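# Set the jar on the mat as pictured

## Task

Set the jar down so it rests in the same orientation as the reference image called manual, with the whole jar on the mat and no other object on the mat; nothing may end up toppled.

## Robot and tools

Robot: one arm with six revolute joints and a two-finger parallel gripper, plus a wrist camera. Every row you send has 7 plain numbers in this fixed order: shoulder (joint2), elbow (joint3), waist (joint1), wrist pitch (joint4), wrist yaw (joint5), wrist roll (joint6), then the gripper opening. Result lists by joint use the same order. Note the waist is third, not first.

Joint numbers are absolute target angles in radians, in the same terms that the Joint positions line prints; they are not offsets. Stated ranges: shoulder 0.000 to 3.142, elbow 0.000 to 3.142, waist -2.618 to 3.054, wrist pitch -1.571 to 1.571, wrist yaw -1.571 to 1.571, wrist roll -2.094 to 2.094. True ends may differ by up to 0.059 rad. A call is rejected if a target is over 0.059 rad beyond a stated end and farther out than the joint's last reported angle; targets past the real end are clipped, and the result then says "joint sent to its limit". Each step, a joint's target is kept within 0.339 rad of its measured angle (waist, shoulder, elbow) or 2.2 rad (wrist joints), and if the targets would shift the gripper more than 200 mm all are scaled back. Small changes may not start a joint moving. The opening is absolute on a scale from -1 (closed) to +1 (fully open, pad gap 0.094 m).

Frames: the scene frame has its origin on the table top straight under the arm base, +z up, +y to the left when facing along +x. The base root link sits at (0, 0, +0.088) m, quat_wxyz (+0.919, +0.393, -0.022, +0.025), so it may be tilted. The pinch link origin is midway between the pads about 1 cm behind the tips; fingers point along its +z and close along its y.

Cameras: cam_high (fixed, 896x504, calibration given in scene frame, may be off by about 2.3 degrees and 9 mm) and cam_wrist (896x504, on the gripper, pose not given). Camera names must be exact.

Tools:
- execute_actions(actions, cameras): actions is a list of actions; each action is up to 15 rows of 7 numbers, one row per 1/30 s step; a short action repeats its last row to fill 15 steps. An empty list returns state plus images. cameras: list of names, ["all"], [] for none; unset gives images only for an empty list.
- move(target, speed, blend, opening_speed, grip_force, blocking, cameras): target is one row of 7 absolute numbers or a list of up to 15 rows, sharing a 10 s budget. All joints move together, so the gripper path curves and does not avoid obstacles. speed in rad/s for the joint with farthest to go, 0.01 to 12.57, default 0.5; one value or one per target. blend in rad rounds corners at intermediate targets; 0 stops at each. opening_speed: rate of the opening per second on the -1..1 scale, at least 0.2. grip_force: newtons per pad, 10 to 50, stays set; lower forces close slowly. blocking=false returns after about 0.5 s while the move continues; a new move then replaces it. The gripper number of the first target is applied at the start; later targets' gripper values apply on arrival once at rest.
- wait(seconds 0 to 10, cameras): let the scene run holding the last command.
- stop(cameras): brake a running move.
- zoom_image(camera, region [x0,y0,x1,y1] pixels, at most 504 by 504): closer view of the newest image of cam_high or cam_wrist.
- show_instructions(): shows the reference image(s).
- read_manual(section): licence texts only.
- finished_scene(scene): ends scene 1 or 2; irreversible.

Results: Joint positions (rad, then pad gap in m), Joint velocities (rad/s, m/s; may read "within noise" or be omitted), Joint targets (what joints are currently driven toward; resend these to hold still), Tool commands, Joint torques (N m, positive toward larger angle, offset and noisy, wrapping at ±28 for the first three), motor temperatures, grip_measured (measured opening on the command scale; reads a few mm wide when empty and narrower than a squeezed part). A move adds a "move:" line: done (within 0.035 rad and at rest), off_target, moving, held, fault, and limits=held if steps were withheld. done does not prove contact or motion. "joint command not followed" means the clearance check altered targets. The result ends with the scene number.

Gripping: commanded opening sets where grip_measured should read; squeeze builds about 1 N per 0.001 below first contact and jumps to the force limit near 20 N. Close slowly on fragile parts; release by commanding well above grip_measured; to keep the gripper as is, resend its current command (0 is a real command).

Heat: holding loads, stretched poses or pushing against unreachable targets heats motors, even while you think. MOTOR HOT appears at 75 °C; at 90 °C the arm folds and idles; at 100 °C it collapses.

Avoid: dropping the jar or releasing it while moving, fast impacts, hard pushes on the table or heavy fixed things (the camera stand beside the table), knocking anything over, and letting anything leave the table. Loose objects may occasionally get nudged. Time spent thinking lets the scene run on, and faster, smoother, lower-effort solutions are preferred.

Each tool is called after "Request:" by a JSON object that holds its "name" and its "arguments", one argument or row to a line.

Reference images:

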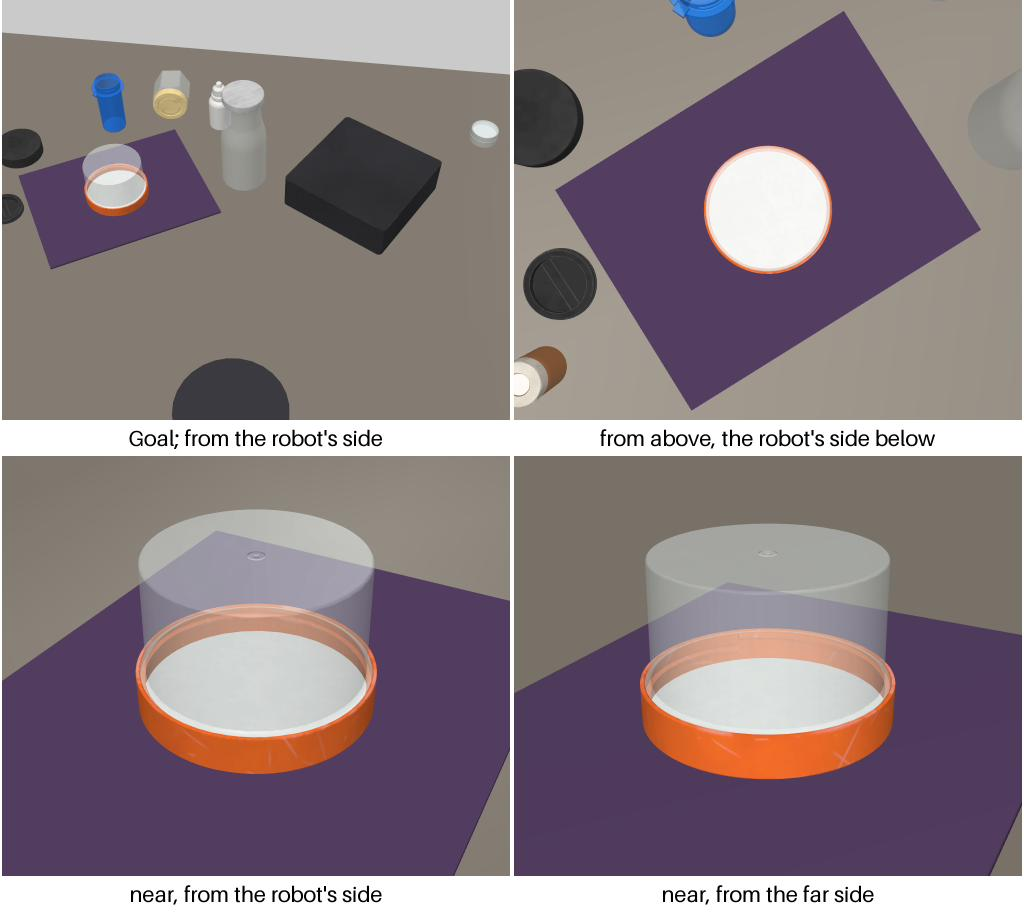

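## Session

Request:
{"name": "execute_actions", "arguments": {
  "actions": []
}}

Scene clock: 0.00 s.
grip_measured=+1.000
Joint names: [shoulder, elbow, waist, wrist pitch, wrist yaw, wrist roll]
Joint positions: [1.8 2.438 -0.466 -1.274 0.43 -0.674 0.094]
Joint velocities: within noise
Joint torques (N m): no reading
Motor temperatures (°C): [33 41 31 39 31 27 27]
Heat: 41 °C.
Joint targets: [1.798 2.442 -0.458 -1.278 0.423 -0.674]
Tool commands: gripper/opening=+1.0

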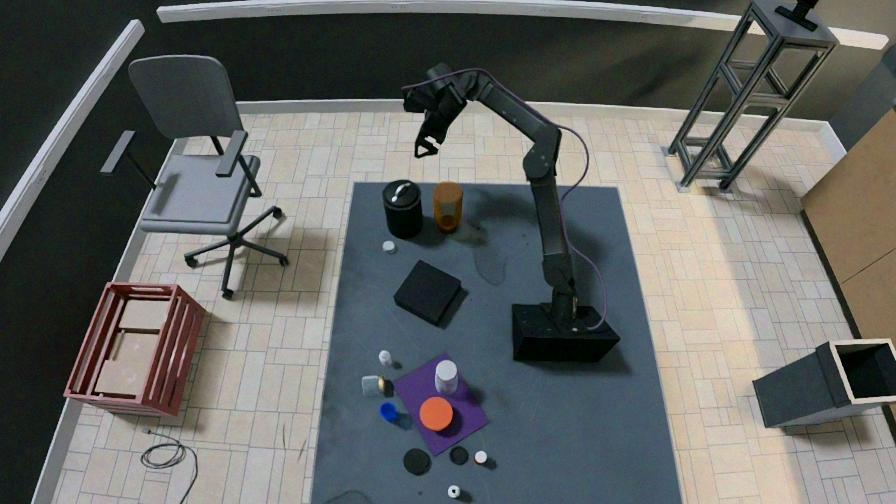

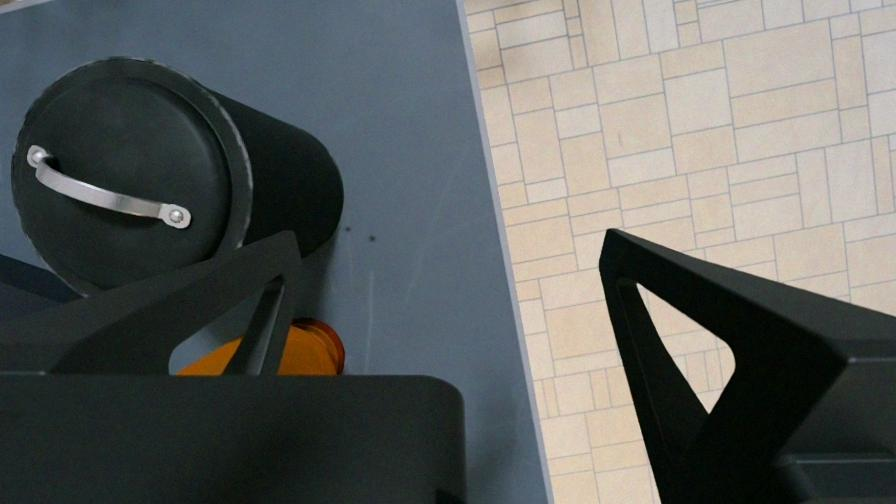

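Request:
{"name": "zoom_image", "arguments": {
  "camera": "cam_high",
  "region": [340, 320, 540, 504]
}}

Request:
{"name": "zoom_image", "arguments": {
  "camera": "cam_high",
  "region": [340, 160, 640, 370]
}}

Scaled by 2.520.

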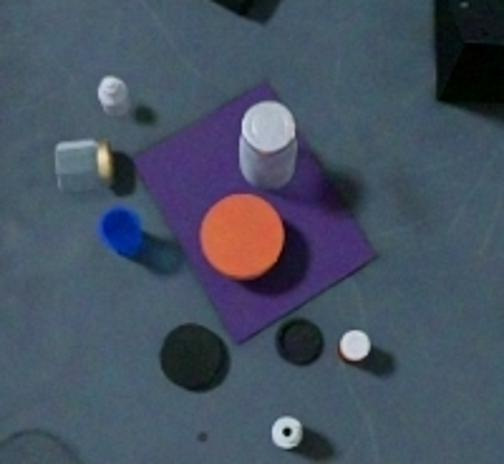

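Scaled by 1.680.

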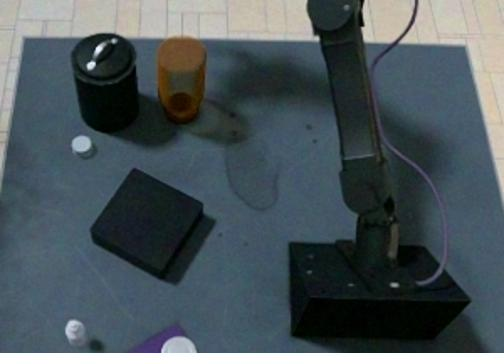

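Request:
{"name": "move", "arguments": {
  "target": [1.7845, 0.515, 0.966, -0.084, 0.719, 0.11, 1],
  "speed": 1.0,
  "cameras": ["all"]
}}

Scene clock: 124.17 s.
grip_measured=+1.000
Joint names: [shoulder, elbow, waist, wrist pitch, wrist yaw, wrist roll]
Joint positions: [1.797 0.53 0.954 -0.125 0.708 0.101 0.094]
Joint torques (N m): [-3.41 6.98 3.43 1.75 0.19 0.06]
Motor temperatures (°C): [39 42 33 36 29 26 26]
Heat: 42 °C.
Joint targets: [1.784 0.515 0.966 -0.084 0.719 0.110]
move: off_target; the wrist pitch is farthest, 0.041 rad from its target

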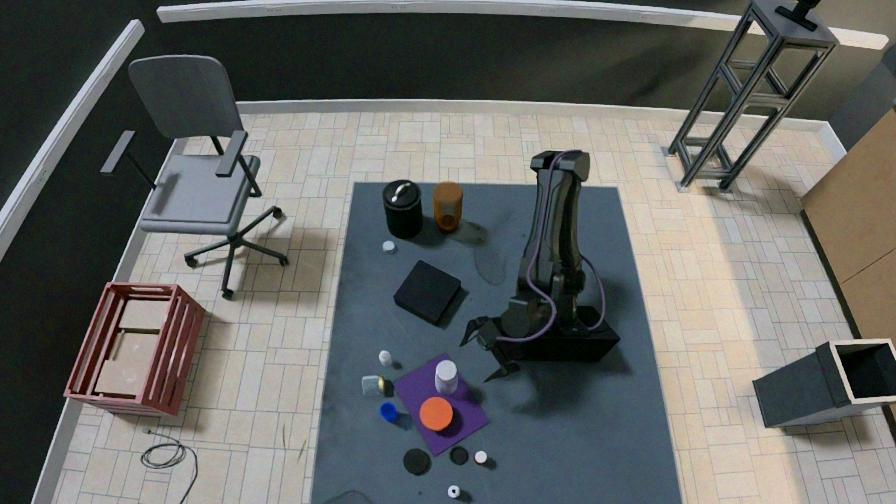

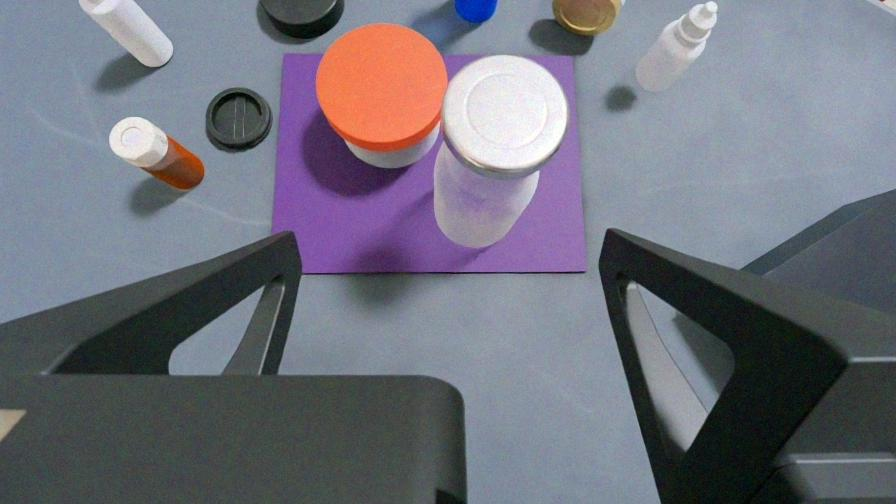

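Request:
{"name": "move", "arguments": {
  "target": [2.142, 0.487, 0.655, 0.57, 0.622, -0.265, 1],
  "speed": 0.5,
  "cameras": ["all"]
}}

Scene clock: 145.57 s.
grip_measured=+1.000
Joint names: [shoulder, elbow, waist, wrist pitch, wrist yaw, wrist roll]
Joint positions: [2.126 0.504 0.661 0.528 0.635 -0.257 0.094]
Joint torques (N m): [-3.22 4.79 3.49 1.79 -0.28 -0.08]
Heat: 43 °C.
Joint targets: [2.142 0.487 0.655 0.570 0.622 -0.265]
move: off_target; the wrist pitch is farthest, 0.042 rad from its target

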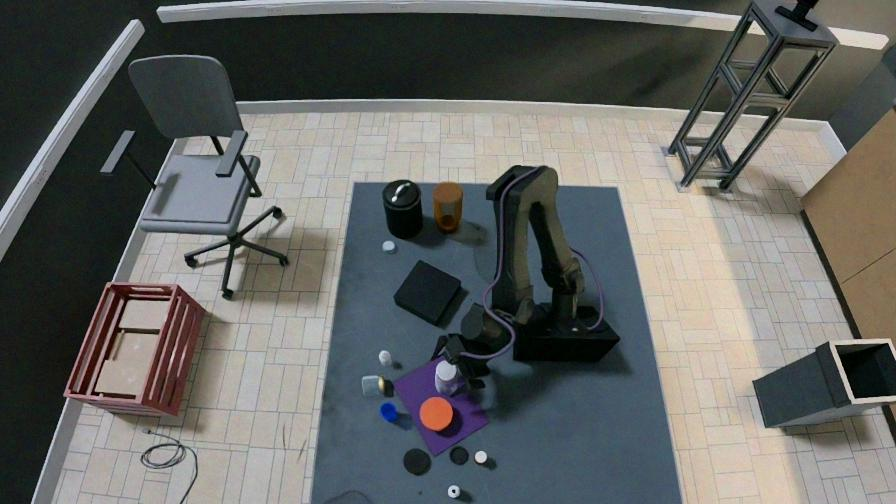

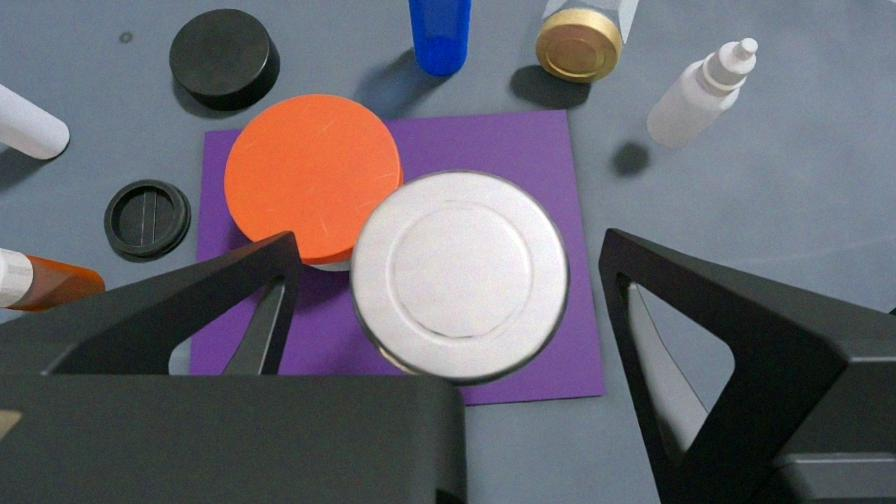

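Request:
{"name": "move", "arguments": {
  "target": [2.142, 0.487, 0.655, 0.57, 0.622, -0.265, -1],
  "opening_speed": 1.5,
  "grip_force": 20,
  "cameras": ["cam_wrist"]
}}

Scene clock: 154.67 s.
grip_measured=+0.069
Joint names: [shoulder, elbow, waist, wrist pitch, wrist yaw, wrist roll]
Joint positions: [2.126 0.504 0.661 0.53 0.635 -0.257 0.05]
Joint torques (N m): [-3.23 4.81 3.49 1.76 -0.28 -0.08]
Heat: 42 °C.
Joint targets: [2.142 0.487 0.655 0.570 0.622 -0.265]
grip_force (N): 20
move: off_target; the wrist pitch is farthest, 0.040 rad from its target
Images, in order (width x height): cam_wrist 896x504.

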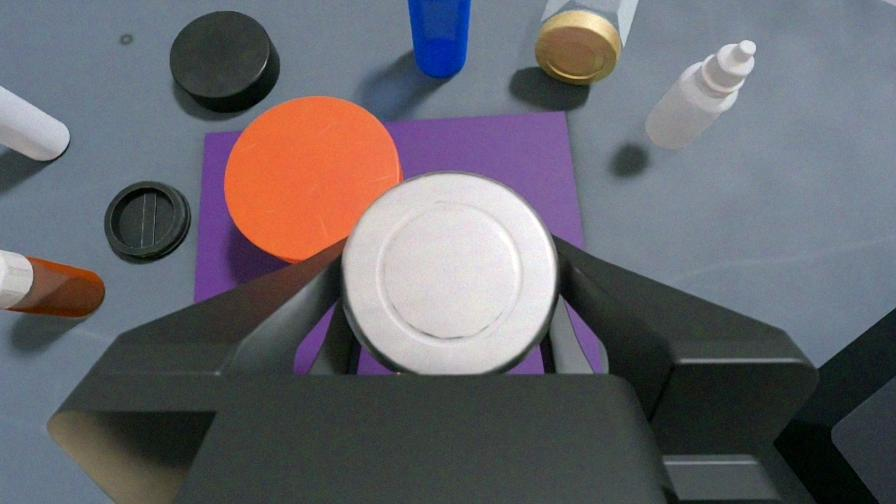

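Request:
{"name": "move", "arguments": {
  "target": [
    [2.002, 0.603, 0.756, 0.248, 0.665, -0.15, -1],
    [2.216, 0.748, 0.966, -0.024, -0.045, -0.54, -1],
    [2.337, 0.648, 0.891, 0.196, -0.05, -0.617, -1]
  ],
  "speed": [0.4, 0.5, 0.2],
  "blend": [0.08, 0.05, 0],
  "cameras": ["all"]
}}

Scene clock: 177.43 s.
grip_measured=+0.069
Joint names: [shoulder, elbow, waist, wrist pitch, wrist yaw, wrist roll]
Joint positions: [2.316 0.666 0.898 0.141 -0.031 -0.607 0.05]
Joint torques (N m): [-4.15 5.29 2.54 1.89 -0.53 -0.09]
Motor temperatures (°C): [33 41 32 39 29 25 26]
Heat: 41 °C.
Joint targets: [2.337 0.648 0.891 0.196 -0.050 -0.617]
grip_force (N): 20
move: off_target; the wrist pitch is farthest, 0.055 rad from its target

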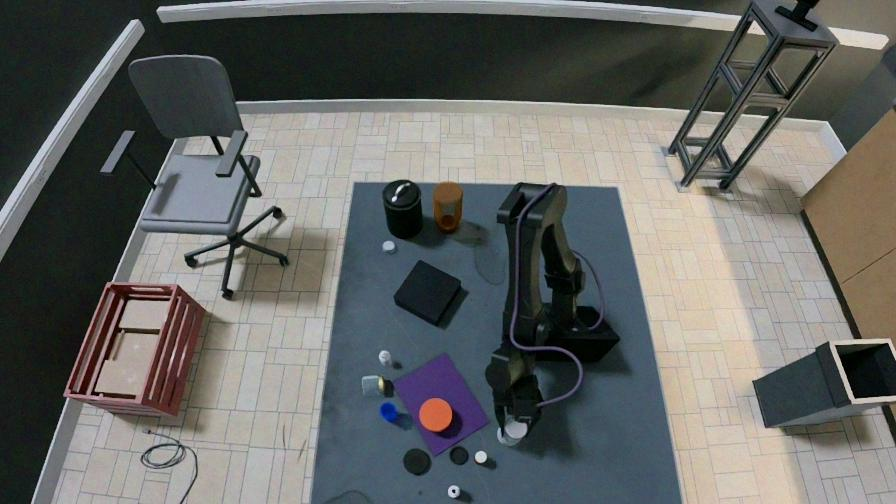

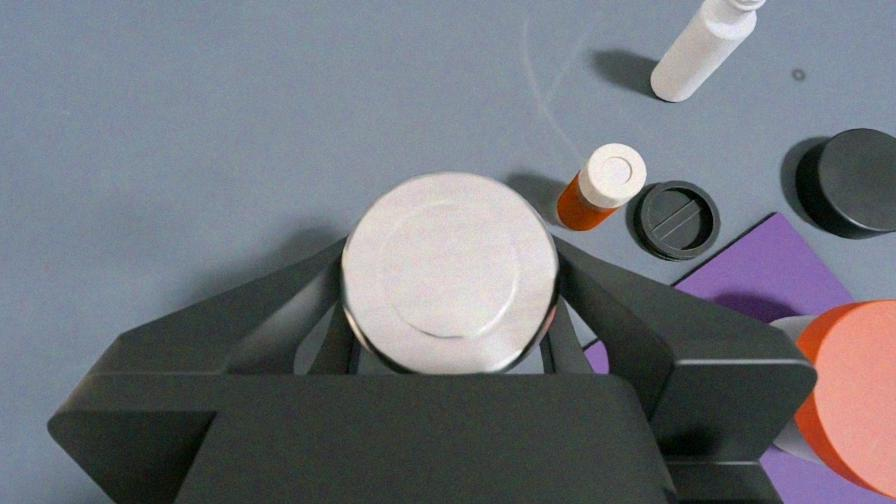

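Request:
{"name": "move", "arguments": {
  "target": [
    [2.32, 0.66, 0.896, 0.16, -0.035, -0.61, 0.6],
    [1.958, 0.6, 0.866, -0.138, -0.055, -0.62, 0.6],
    [2.364, 1.049, 0.19, -0.104, -0.48, -1.28, 1]
  ],
  "speed": [0.3, 0.5, 0.7],
  "opening_speed": 1.0,
  "blend": [0, 0.03, 0],
  "cameras": ["all"]
}}

Scene clock: 232.77 s.
grip_measured=+0.998
Joint names: [shoulder, elbow, waist, wrist pitch, wrist yaw, wrist roll]
Joint positions: [2.339 1.033 0.186 -0.077 -0.446 -1.272 0.094]
Joint torques (N m): [-4.94 6.28 6.84 0.35 -1.02 -0.08]
Heat: 43 °C.
Joint targets: [2.364 1.049 0.190 -0.104 -0.480 -1.280]
grip_force (N): 20
move: done

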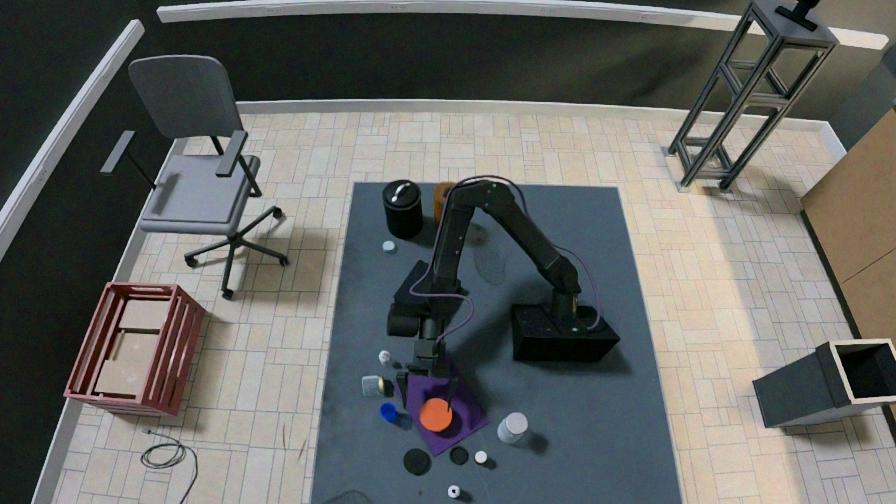

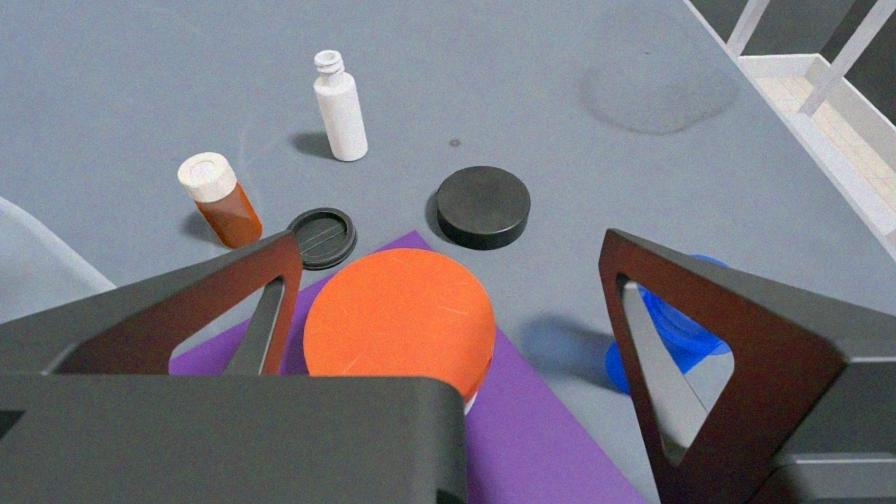

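Request:
{"name": "move", "arguments": {
  "target": [2.524, 1.096, 0.116, -0.1, -0.527, -1.36, 1],
  "speed": 0.4,
  "cameras": ["cam_wrist"]
}}

Scene clock: 249.17 s.
grip_measured=+0.998
Joint names: [shoulder, elbow, waist, wrist pitch, wrist yaw, wrist roll]
Joint positions: [2.503 1.081 0.121 -0.077 -0.492 -1.351 0.094]
Joint torques (N m): [-5.63 5.2 6.41 0.16 -1.05 -0.11]
Heat: 40 °C.
Joint targets: [2.524 1.096 0.116 -0.100 -0.527 -1.360]
grip_force (N): 20
move: done
Images, in order (width x height): cam_wrist 896x504.

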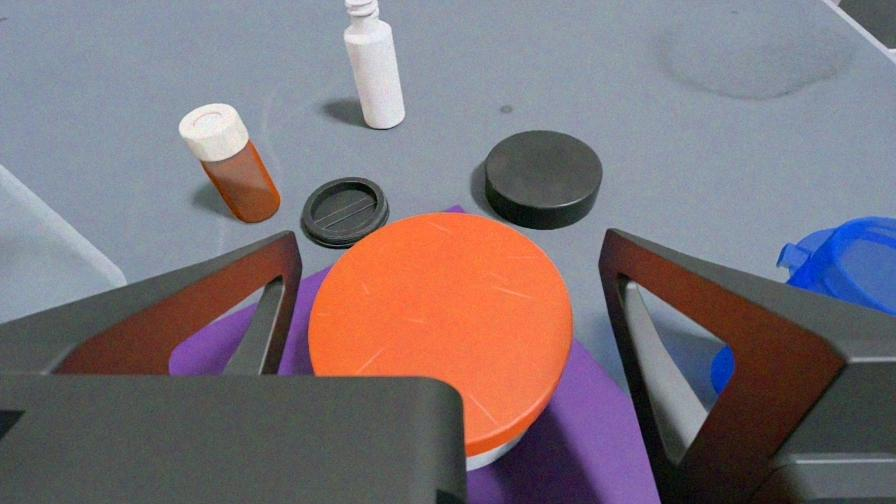

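Request:
{"name": "move", "arguments": {
  "target": [2.647, 1.113, 0.045, -0.027, -0.534, -1.45, 1],
  "speed": 0.3,
  "cameras": ["all"]
}}

Scene clock: 253.57 s.
grip_measured=+0.998
Joint names: [shoulder, elbow, waist, wrist pitch, wrist yaw, wrist roll]
Joint positions: [2.618 1.101 0.054 -0.048 -0.513 -1.442 0.094]
Joint torques (N m): [-5.03 3.97 6.15 0.44 -0.9 -0.07]
Heat: 40 °C.
Joint targets: [2.647 1.113 0.045 -0.027 -0.534 -1.450]
grip_force (N): 20
move: done

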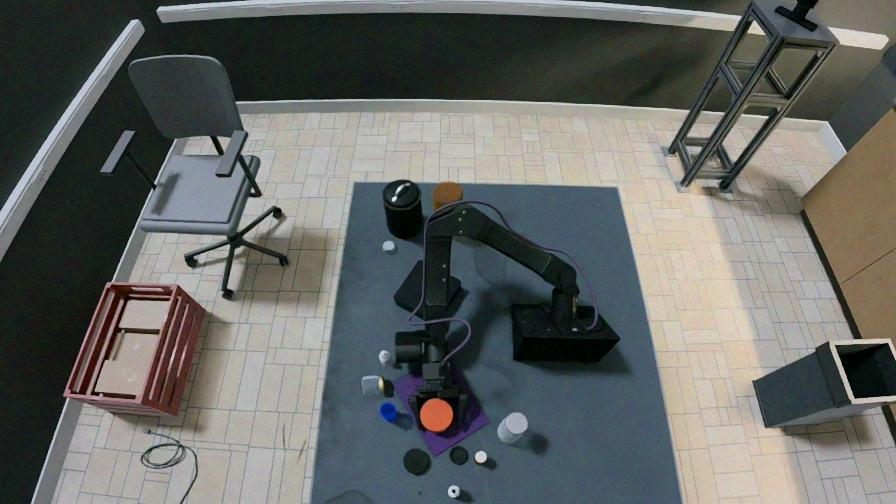

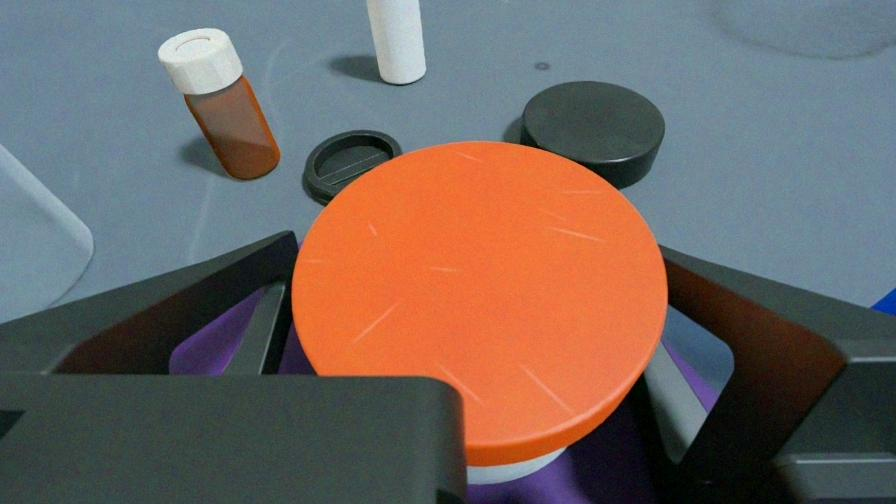

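Request:
{"name": "move", "arguments": {
  "target": [
    [2.647, 1.113, 0.045, 0.0, -0.534, -1.45, 1],
    [2.647, 1.113, 0.045, 0.0, -0.534, -1.45, -1]
  ],
  "speed": 0.3,
  "opening_speed": 1.2,
  "grip_force": 35,
  "cameras": ["cam_wrist"]
}}

Scene clock: 263.67 s.
grip_measured=+0.552
Joint names: [shoulder, elbow, waist, wrist pitch, wrist yaw, wrist roll]
Joint positions: [2.618 1.101 0.054 -0.022 -0.513 -1.443 0.073]
Joint torques (N m): [-5.05 4 6.16 0.48 -0.9 -0.07]
Heat: 40 °C.
Joint targets: [2.647 1.113 0.045 0.000 -0.534 -1.450]
grip_force (N): 35
move: done
Images, in order (width x height): cam_wrist 896x504.

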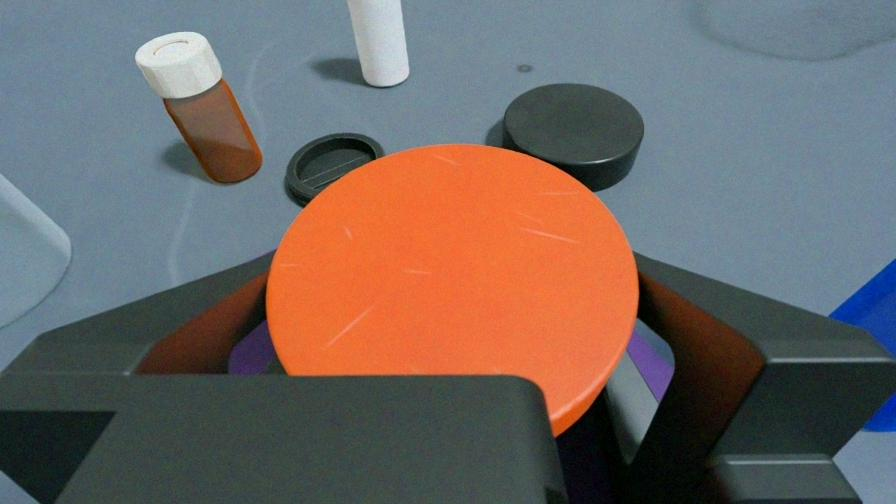

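Request:
{"name": "move", "arguments": {
  "target": [
    [2.396, 1.08, 0.19, -0.12, -0.523, -1.3, -1],
    [2.645, 1.608, 0.466, -0.81, 0.1, -1.15, -1],
    [3.05, 2.15, 0.742, -1.45, 0.72, -1.02, -1]
  ],
  "speed": [0.4, 0.7, 0.6],
  "blend": [0.06, 0.1, 0],
  "cameras": ["all"]
}}

Scene clock: 293.87 s.
grip_measured=+0.552
Joint names: [shoulder, elbow, waist, wrist pitch, wrist yaw, wrist roll]
Joint positions: [3.018 2.122 0.726 -1.426 0.713 -1.029 0.073]
Joint torques (N m): [-8.58 9.24 7.54 -0.33 0.2 0.08]
Heat: 39 °C.
Joint targets: [3.050 2.150 0.742 -1.450 0.720 -1.020]
grip_force (N): 35
move: done

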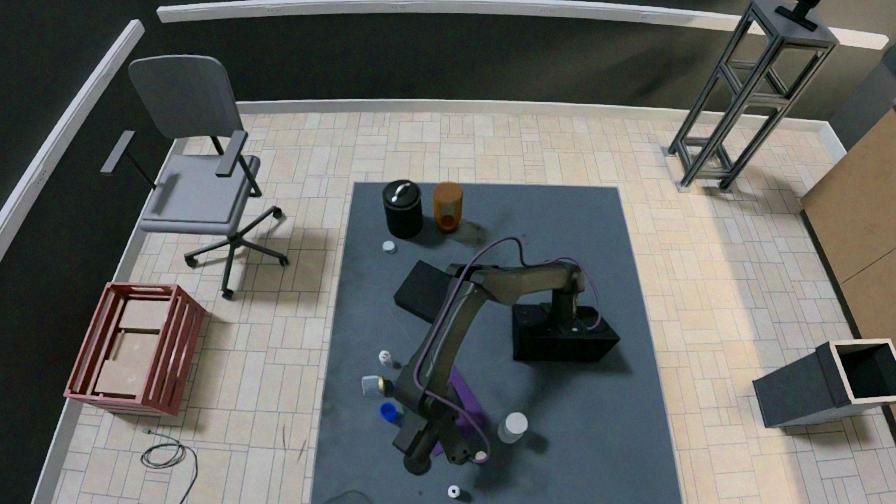

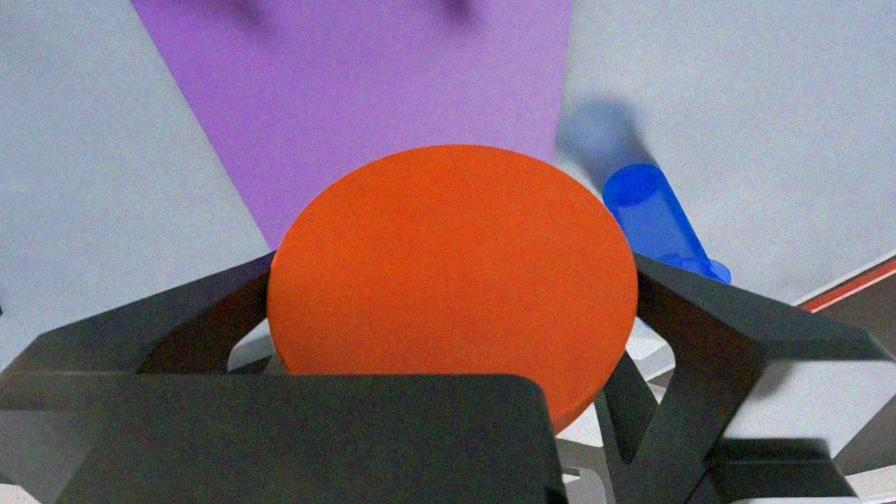

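Request:
{"name": "move", "arguments": {
  "target": [3.09, 1.988, 0.683, -1.245, 0.792, -1.09, -1],
  "speed": 0.2,
  "cameras": ["all"]
}}

Scene clock: 302.20 s.
grip_measured=+0.552
Joint names: [shoulder, elbow, waist, wrist pitch, wrist yaw, wrist roll]
Joint positions: [3.058 2.004 0.688 -1.262 0.783 -1.081 0.073]
Joint torques (N m): [-8.68 4.96 5.86 0.07 0.25 -0.08]
Motor temperatures (°C): [33 41 35 34 29 25 27]
Heat: 41 °C.
Joint targets: [3.090 1.988 0.683 -1.245 0.792 -1.090]
grip_force (N): 35
move: done

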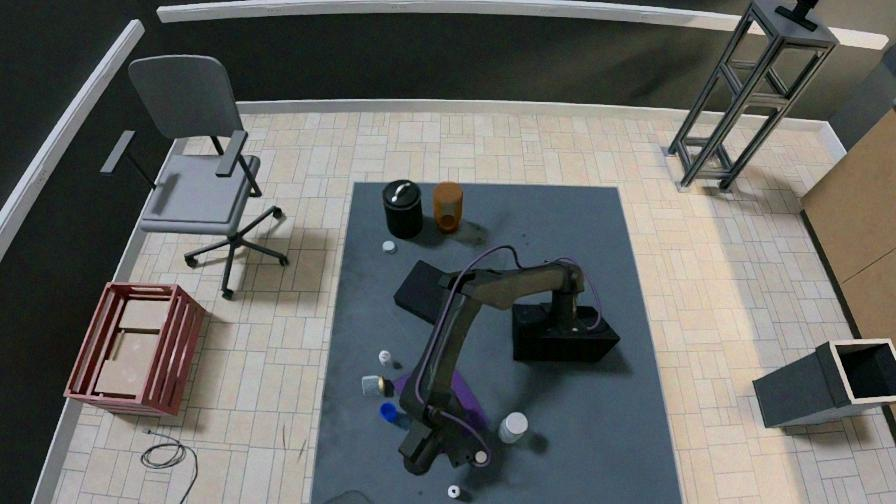

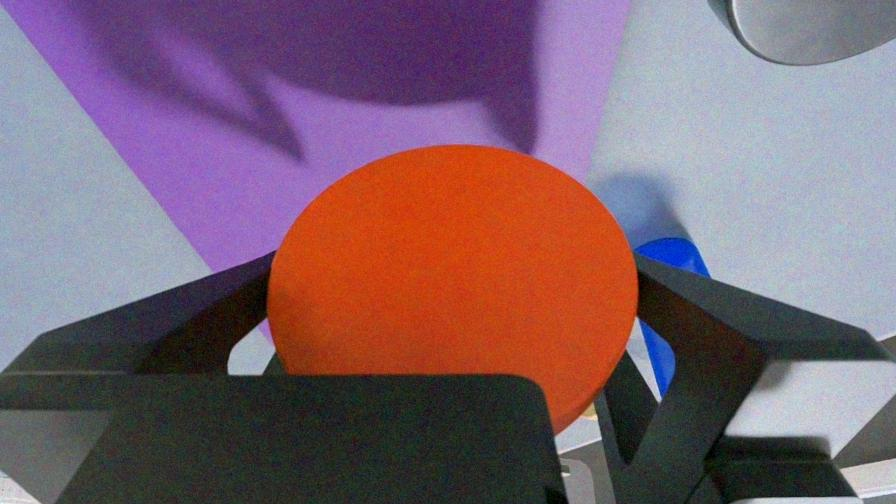

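Request:
{"name": "move", "arguments": {
  "target": [3.102, 1.952, 0.672, -1.195, 0.813, -1.106, -1],
  "speed": 0.12,
  "cameras": ["cam_wrist"]
}}

Scene clock: 310.77 s.
grip_measured=+0.552
Joint names: [shoulder, elbow, waist, wrist pitch, wrist yaw, wrist roll]
Joint positions: [3.069 1.968 0.678 -1.213 0.804 -1.097 0.073]
Joint torques (N m): [-8.61 4.88 5.76 0.07 0.25 -0.09]
Heat: 40 °C.
Joint targets: [3.102 1.952 0.672 -1.195 0.813 -1.106]
grip_force (N): 35
move: done
Images, in order (width x height): cam_wrist 896x504.

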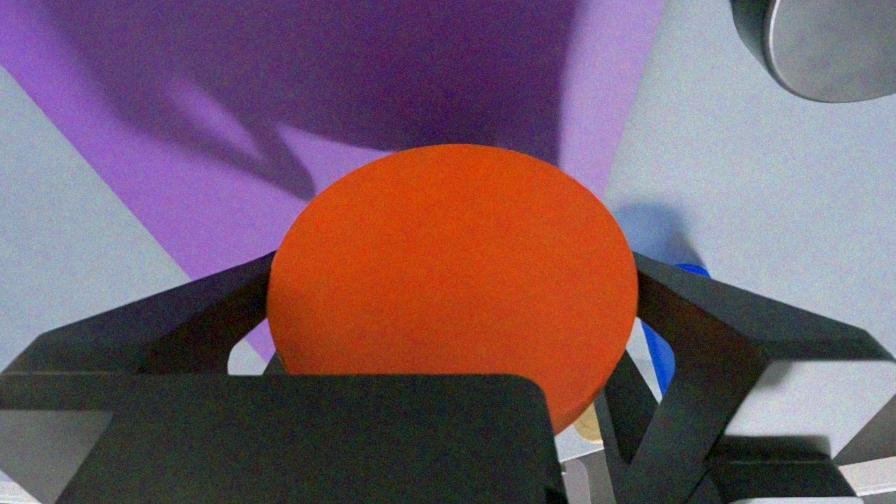

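Request:
{"name": "move", "arguments": {
  "target": [3.108, 1.932, 0.666, -1.167, 0.825, -1.115, -1],
  "speed": 0.1,
  "cameras": ["cam_wrist"]
}}

Scene clock: 315.97 s.
grip_measured=+0.552
Joint names: [shoulder, elbow, waist, wrist pitch, wrist yaw, wrist roll]
Joint positions: [3.069 1.949 0.672 -1.185 0.816 -1.106 0.073]
Joint torques (N m): [-8.05 4.74 5.74 0.11 0.3 -0.09]
Heat: 40 °C.
Joint targets: [3.108 1.932 0.666 -1.167 0.825 -1.115]
grip_force (N): 35
move: off_target; the shoulder is farthest, 0.039 rad from its target
Images, in order (width x height): cam_wrist 896x504.

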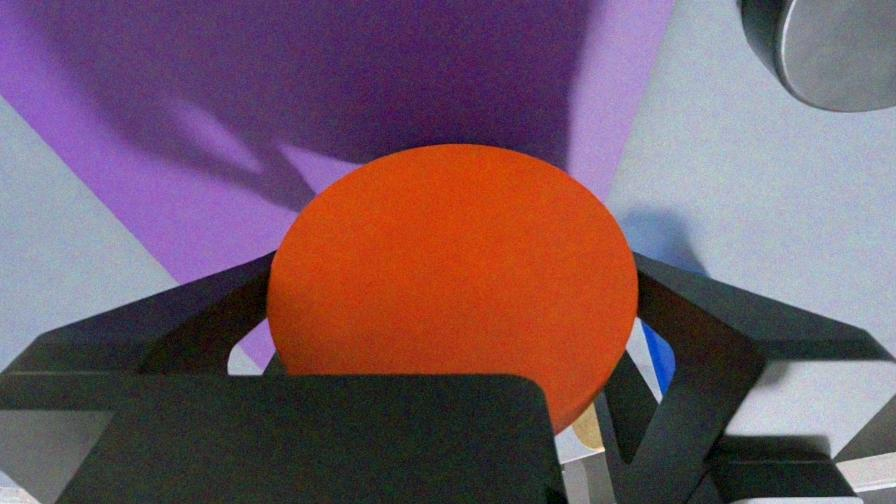

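Request:
{"name": "move", "arguments": {
  "target": [3.112, 1.917, 0.662, -1.147, 0.832, -1.12, -1],
  "speed": 0.1,
  "cameras": ["cam_wrist"]
}}

Scene clock: 318.73 s.
grip_measured=+0.552
Joint names: [shoulder, elbow, waist, wrist pitch, wrist yaw, wrist roll]
Joint positions: [3.074 1.939 0.672 -1.17 0.824 -1.111 0.073]
Joint torques (N m): [-8.09 4.26 5.41 0.14 0.28 -0.07]
Heat: 40 °C.
Joint targets: [3.112 1.917 0.662 -1.147 0.832 -1.120]
grip_force (N): 35
move: off_target; the shoulder is farthest, 0.038 rad from its target
Images, in order (width x height): cam_wrist 896x504.

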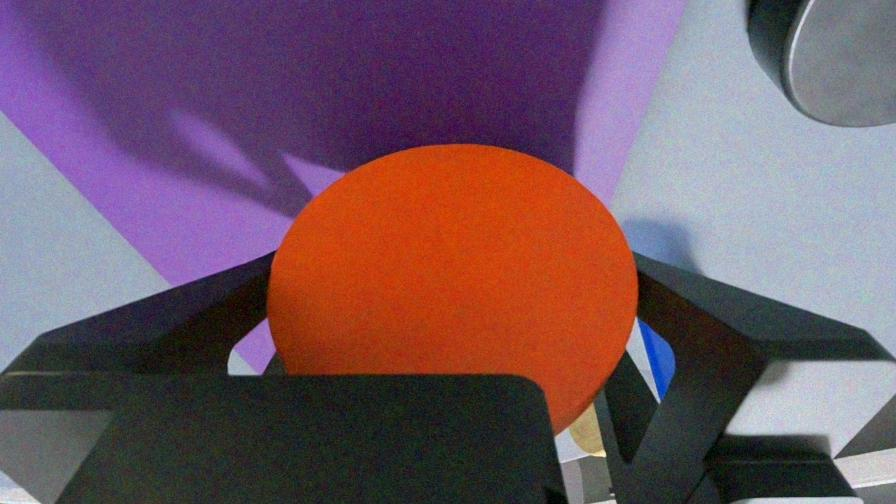

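Request:
{"name": "move", "arguments": {
  "target": [
    [3.106, 1.93, 0.666, -1.165, 0.826, -1.115, 1],
    [3.05, 2.15, 0.742, -1.45, 0.72, -1.02, 1],
    [2.8, 1.96, 0.61, -1.23, 0.36, 1.85, 1]
  ],
  "speed": [0.2, 0.3, 1.2],
  "opening_speed": 0.6,
  "cameras": ["all"]
}}

Scene clock: 350.43 s.
grip_measured=+0.999
Joint names: [shoulder, elbow, waist, wrist pitch, wrist yaw, wrist roll]
Joint positions: [2.836 1.98 0.616 -1.248 0.366 1.841 0.094]
Joint torques (N m): [-13.57 4.89 6.38 0.33 -0.22 0.06]
Heat: 39 °C.
Joint targets: [2.800 1.960 0.610 -1.230 0.360 1.850]
grip_force (N): 35
move: off_target; the shoulder is farthest, 0.036 rad from its target

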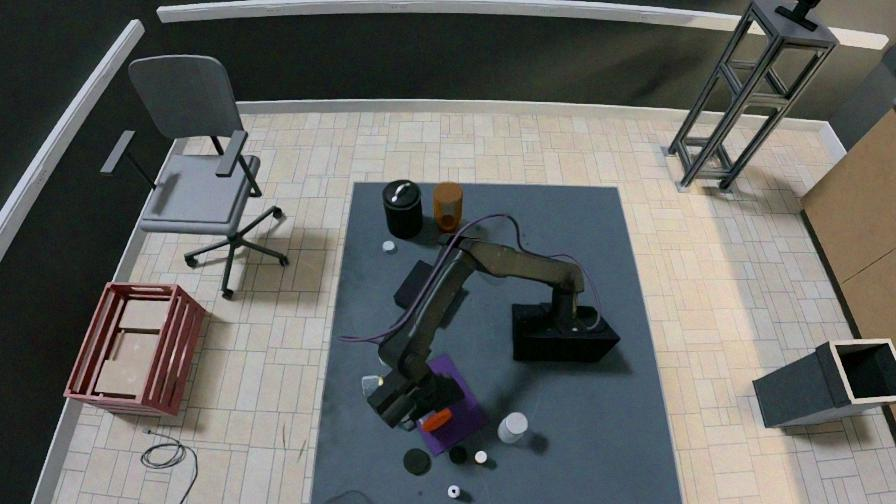

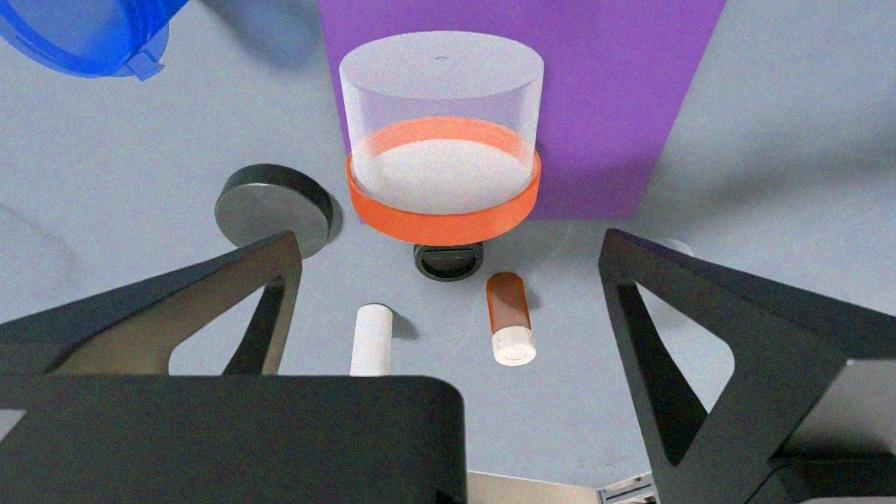

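Request:
{"name": "move", "arguments": {
  "target": [2.83, 1.83, 0.544, -1.065, 0.388, 1.803, 1],
  "speed": 0.3,
  "cameras": ["cam_wrist"]
}}

Scene clock: 369.30 s.
grip_measured=+0.999
Joint names: [shoulder, elbow, waist, wrist pitch, wrist yaw, wrist roll]
Joint positions: [2.835 1.847 0.548 -1.084 0.375 1.811 0.094]
Joint torques (N m): [-10.62 4.82 6.68 0.33 -0.02 -0.09]
Heat: 38 °C.
Joint targets: [2.830 1.830 0.544 -1.065 0.388 1.803]
grip_force (N): 35
move: done
Images, in order (width x height): cam_wrist 896x504.

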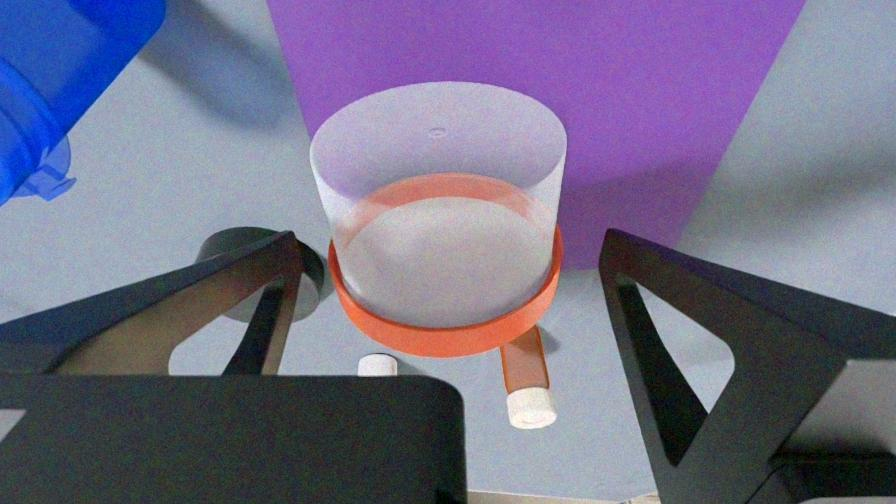

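Request:
{"name": "move", "arguments": {
  "target": [2.857, 1.724, 0.483, -0.925, 0.416, 1.745, 1],
  "speed": 0.2,
  "cameras": ["cam_wrist"]
}}

Scene clock: 377.60 s.
grip_measured=+0.999
Joint names: [shoulder, elbow, waist, wrist pitch, wrist yaw, wrist roll]
Joint positions: [2.835 1.741 0.488 -0.944 0.403 1.753 0.094]
Joint torques (N m): [-8.13 4.46 6.67 0.32 -0.03 -0.08]
Heat: 38 °C.
Joint targets: [2.857 1.724 0.483 -0.925 0.416 1.745]
grip_force (N): 35
move: done
Images, in order (width x height): cam_wrist 896x504.

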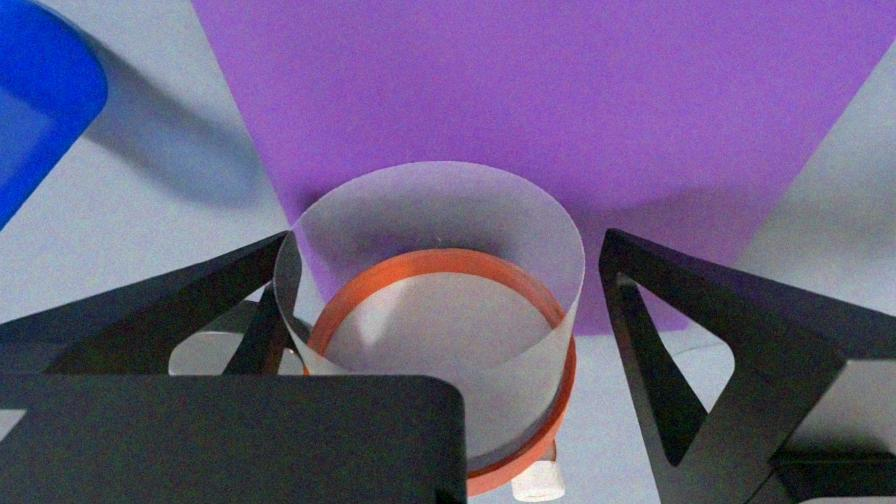

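Request:
{"name": "move", "arguments": {
  "target": [
    [2.857, 1.763, 0.497, -0.965, 0.416, 1.755, 1],
    [2.857, 1.763, 0.497, -0.965, 0.416, 1.755, -1]
  ],
  "speed": 0.2,
  "opening_speed": 0.8,
  "cameras": ["all"]
}}

Scene clock: 394.20 s.
grip_measured=+0.508
Joint names: [shoulder, elbow, waist, wrist pitch, wrist yaw, wrist roll]
Joint positions: [2.835 1.741 0.488 -0.944 0.404 1.753 0.071]
Joint torques (N m): [-8.13 8.05 7.76 -0.11 -0.03 0.02]
Heat: 39 °C.
Joint targets: [2.857 1.763 0.497 -0.965 0.416 1.755]
grip_force (N): 35
move: done

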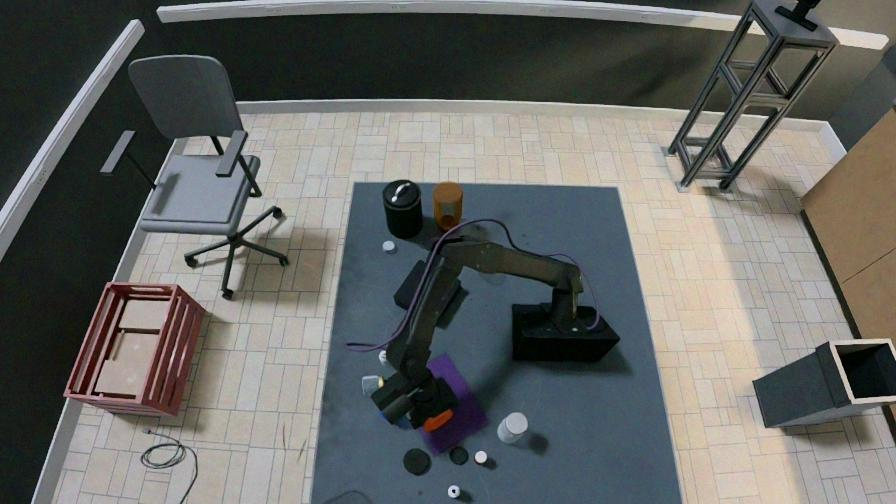

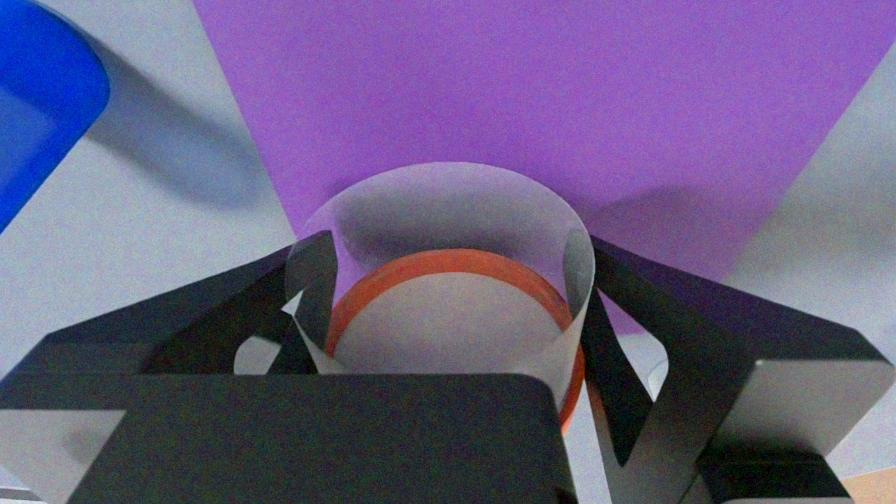

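Request:
{"name": "move", "arguments": {
  "target": [
    [2.8, 1.99, 0.625, -1.26, 0.35, 1.84, -1],
    [2.56, 1.55, 0.42, -0.72, -0.05, 0.3, -1],
    [2.396, 1.08, 0.19, -0.12, -0.523, -1.3, -1],
    [2.515, 1.045, 0.038, -0.06, -0.53, -1.45, -1]
  ],
  "speed": [0.4, 1.2, 1.2, 0.3],
  "blend": [0.08, 0.2, 0.08, 0],
  "cameras": ["all"]
}}

Scene clock: 413.77 s.
grip_measured=+0.508
Joint names: [shoulder, elbow, waist, wrist pitch, wrist yaw, wrist roll]
Joint positions: [2.495 1.052 0.04 -0.084 -0.488 -1.441 0.071]
Joint torques (N m): [-5.49 2.5 6.67 0.52 -1.16 -0.07]
Heat: 40 °C.
Joint targets: [2.515 1.045 0.038 -0.060 -0.530 -1.450]
grip_force (N): 35
move: off_target; blend cut to 0.076 rad at target 3; the wrist yaw is farthest, 0.042 rad from its target

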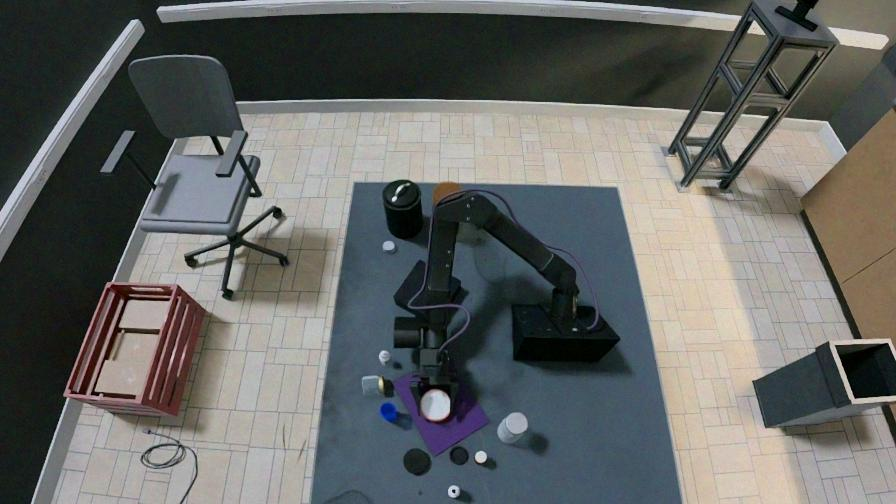

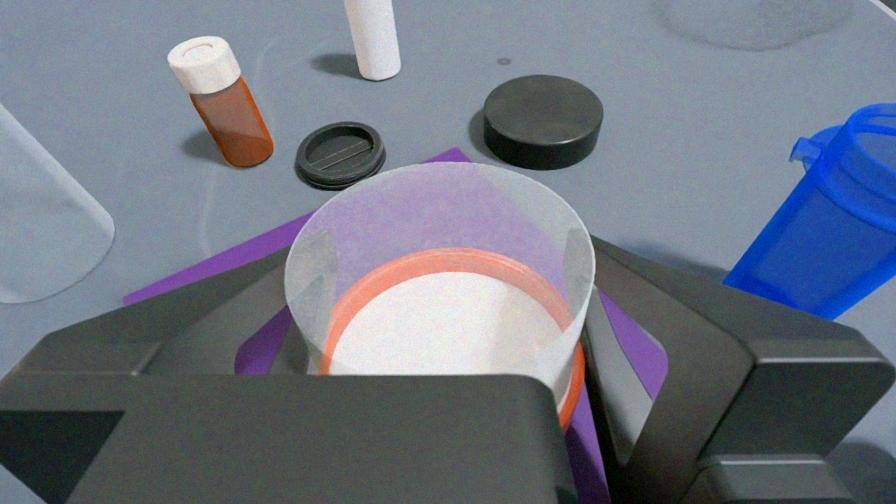

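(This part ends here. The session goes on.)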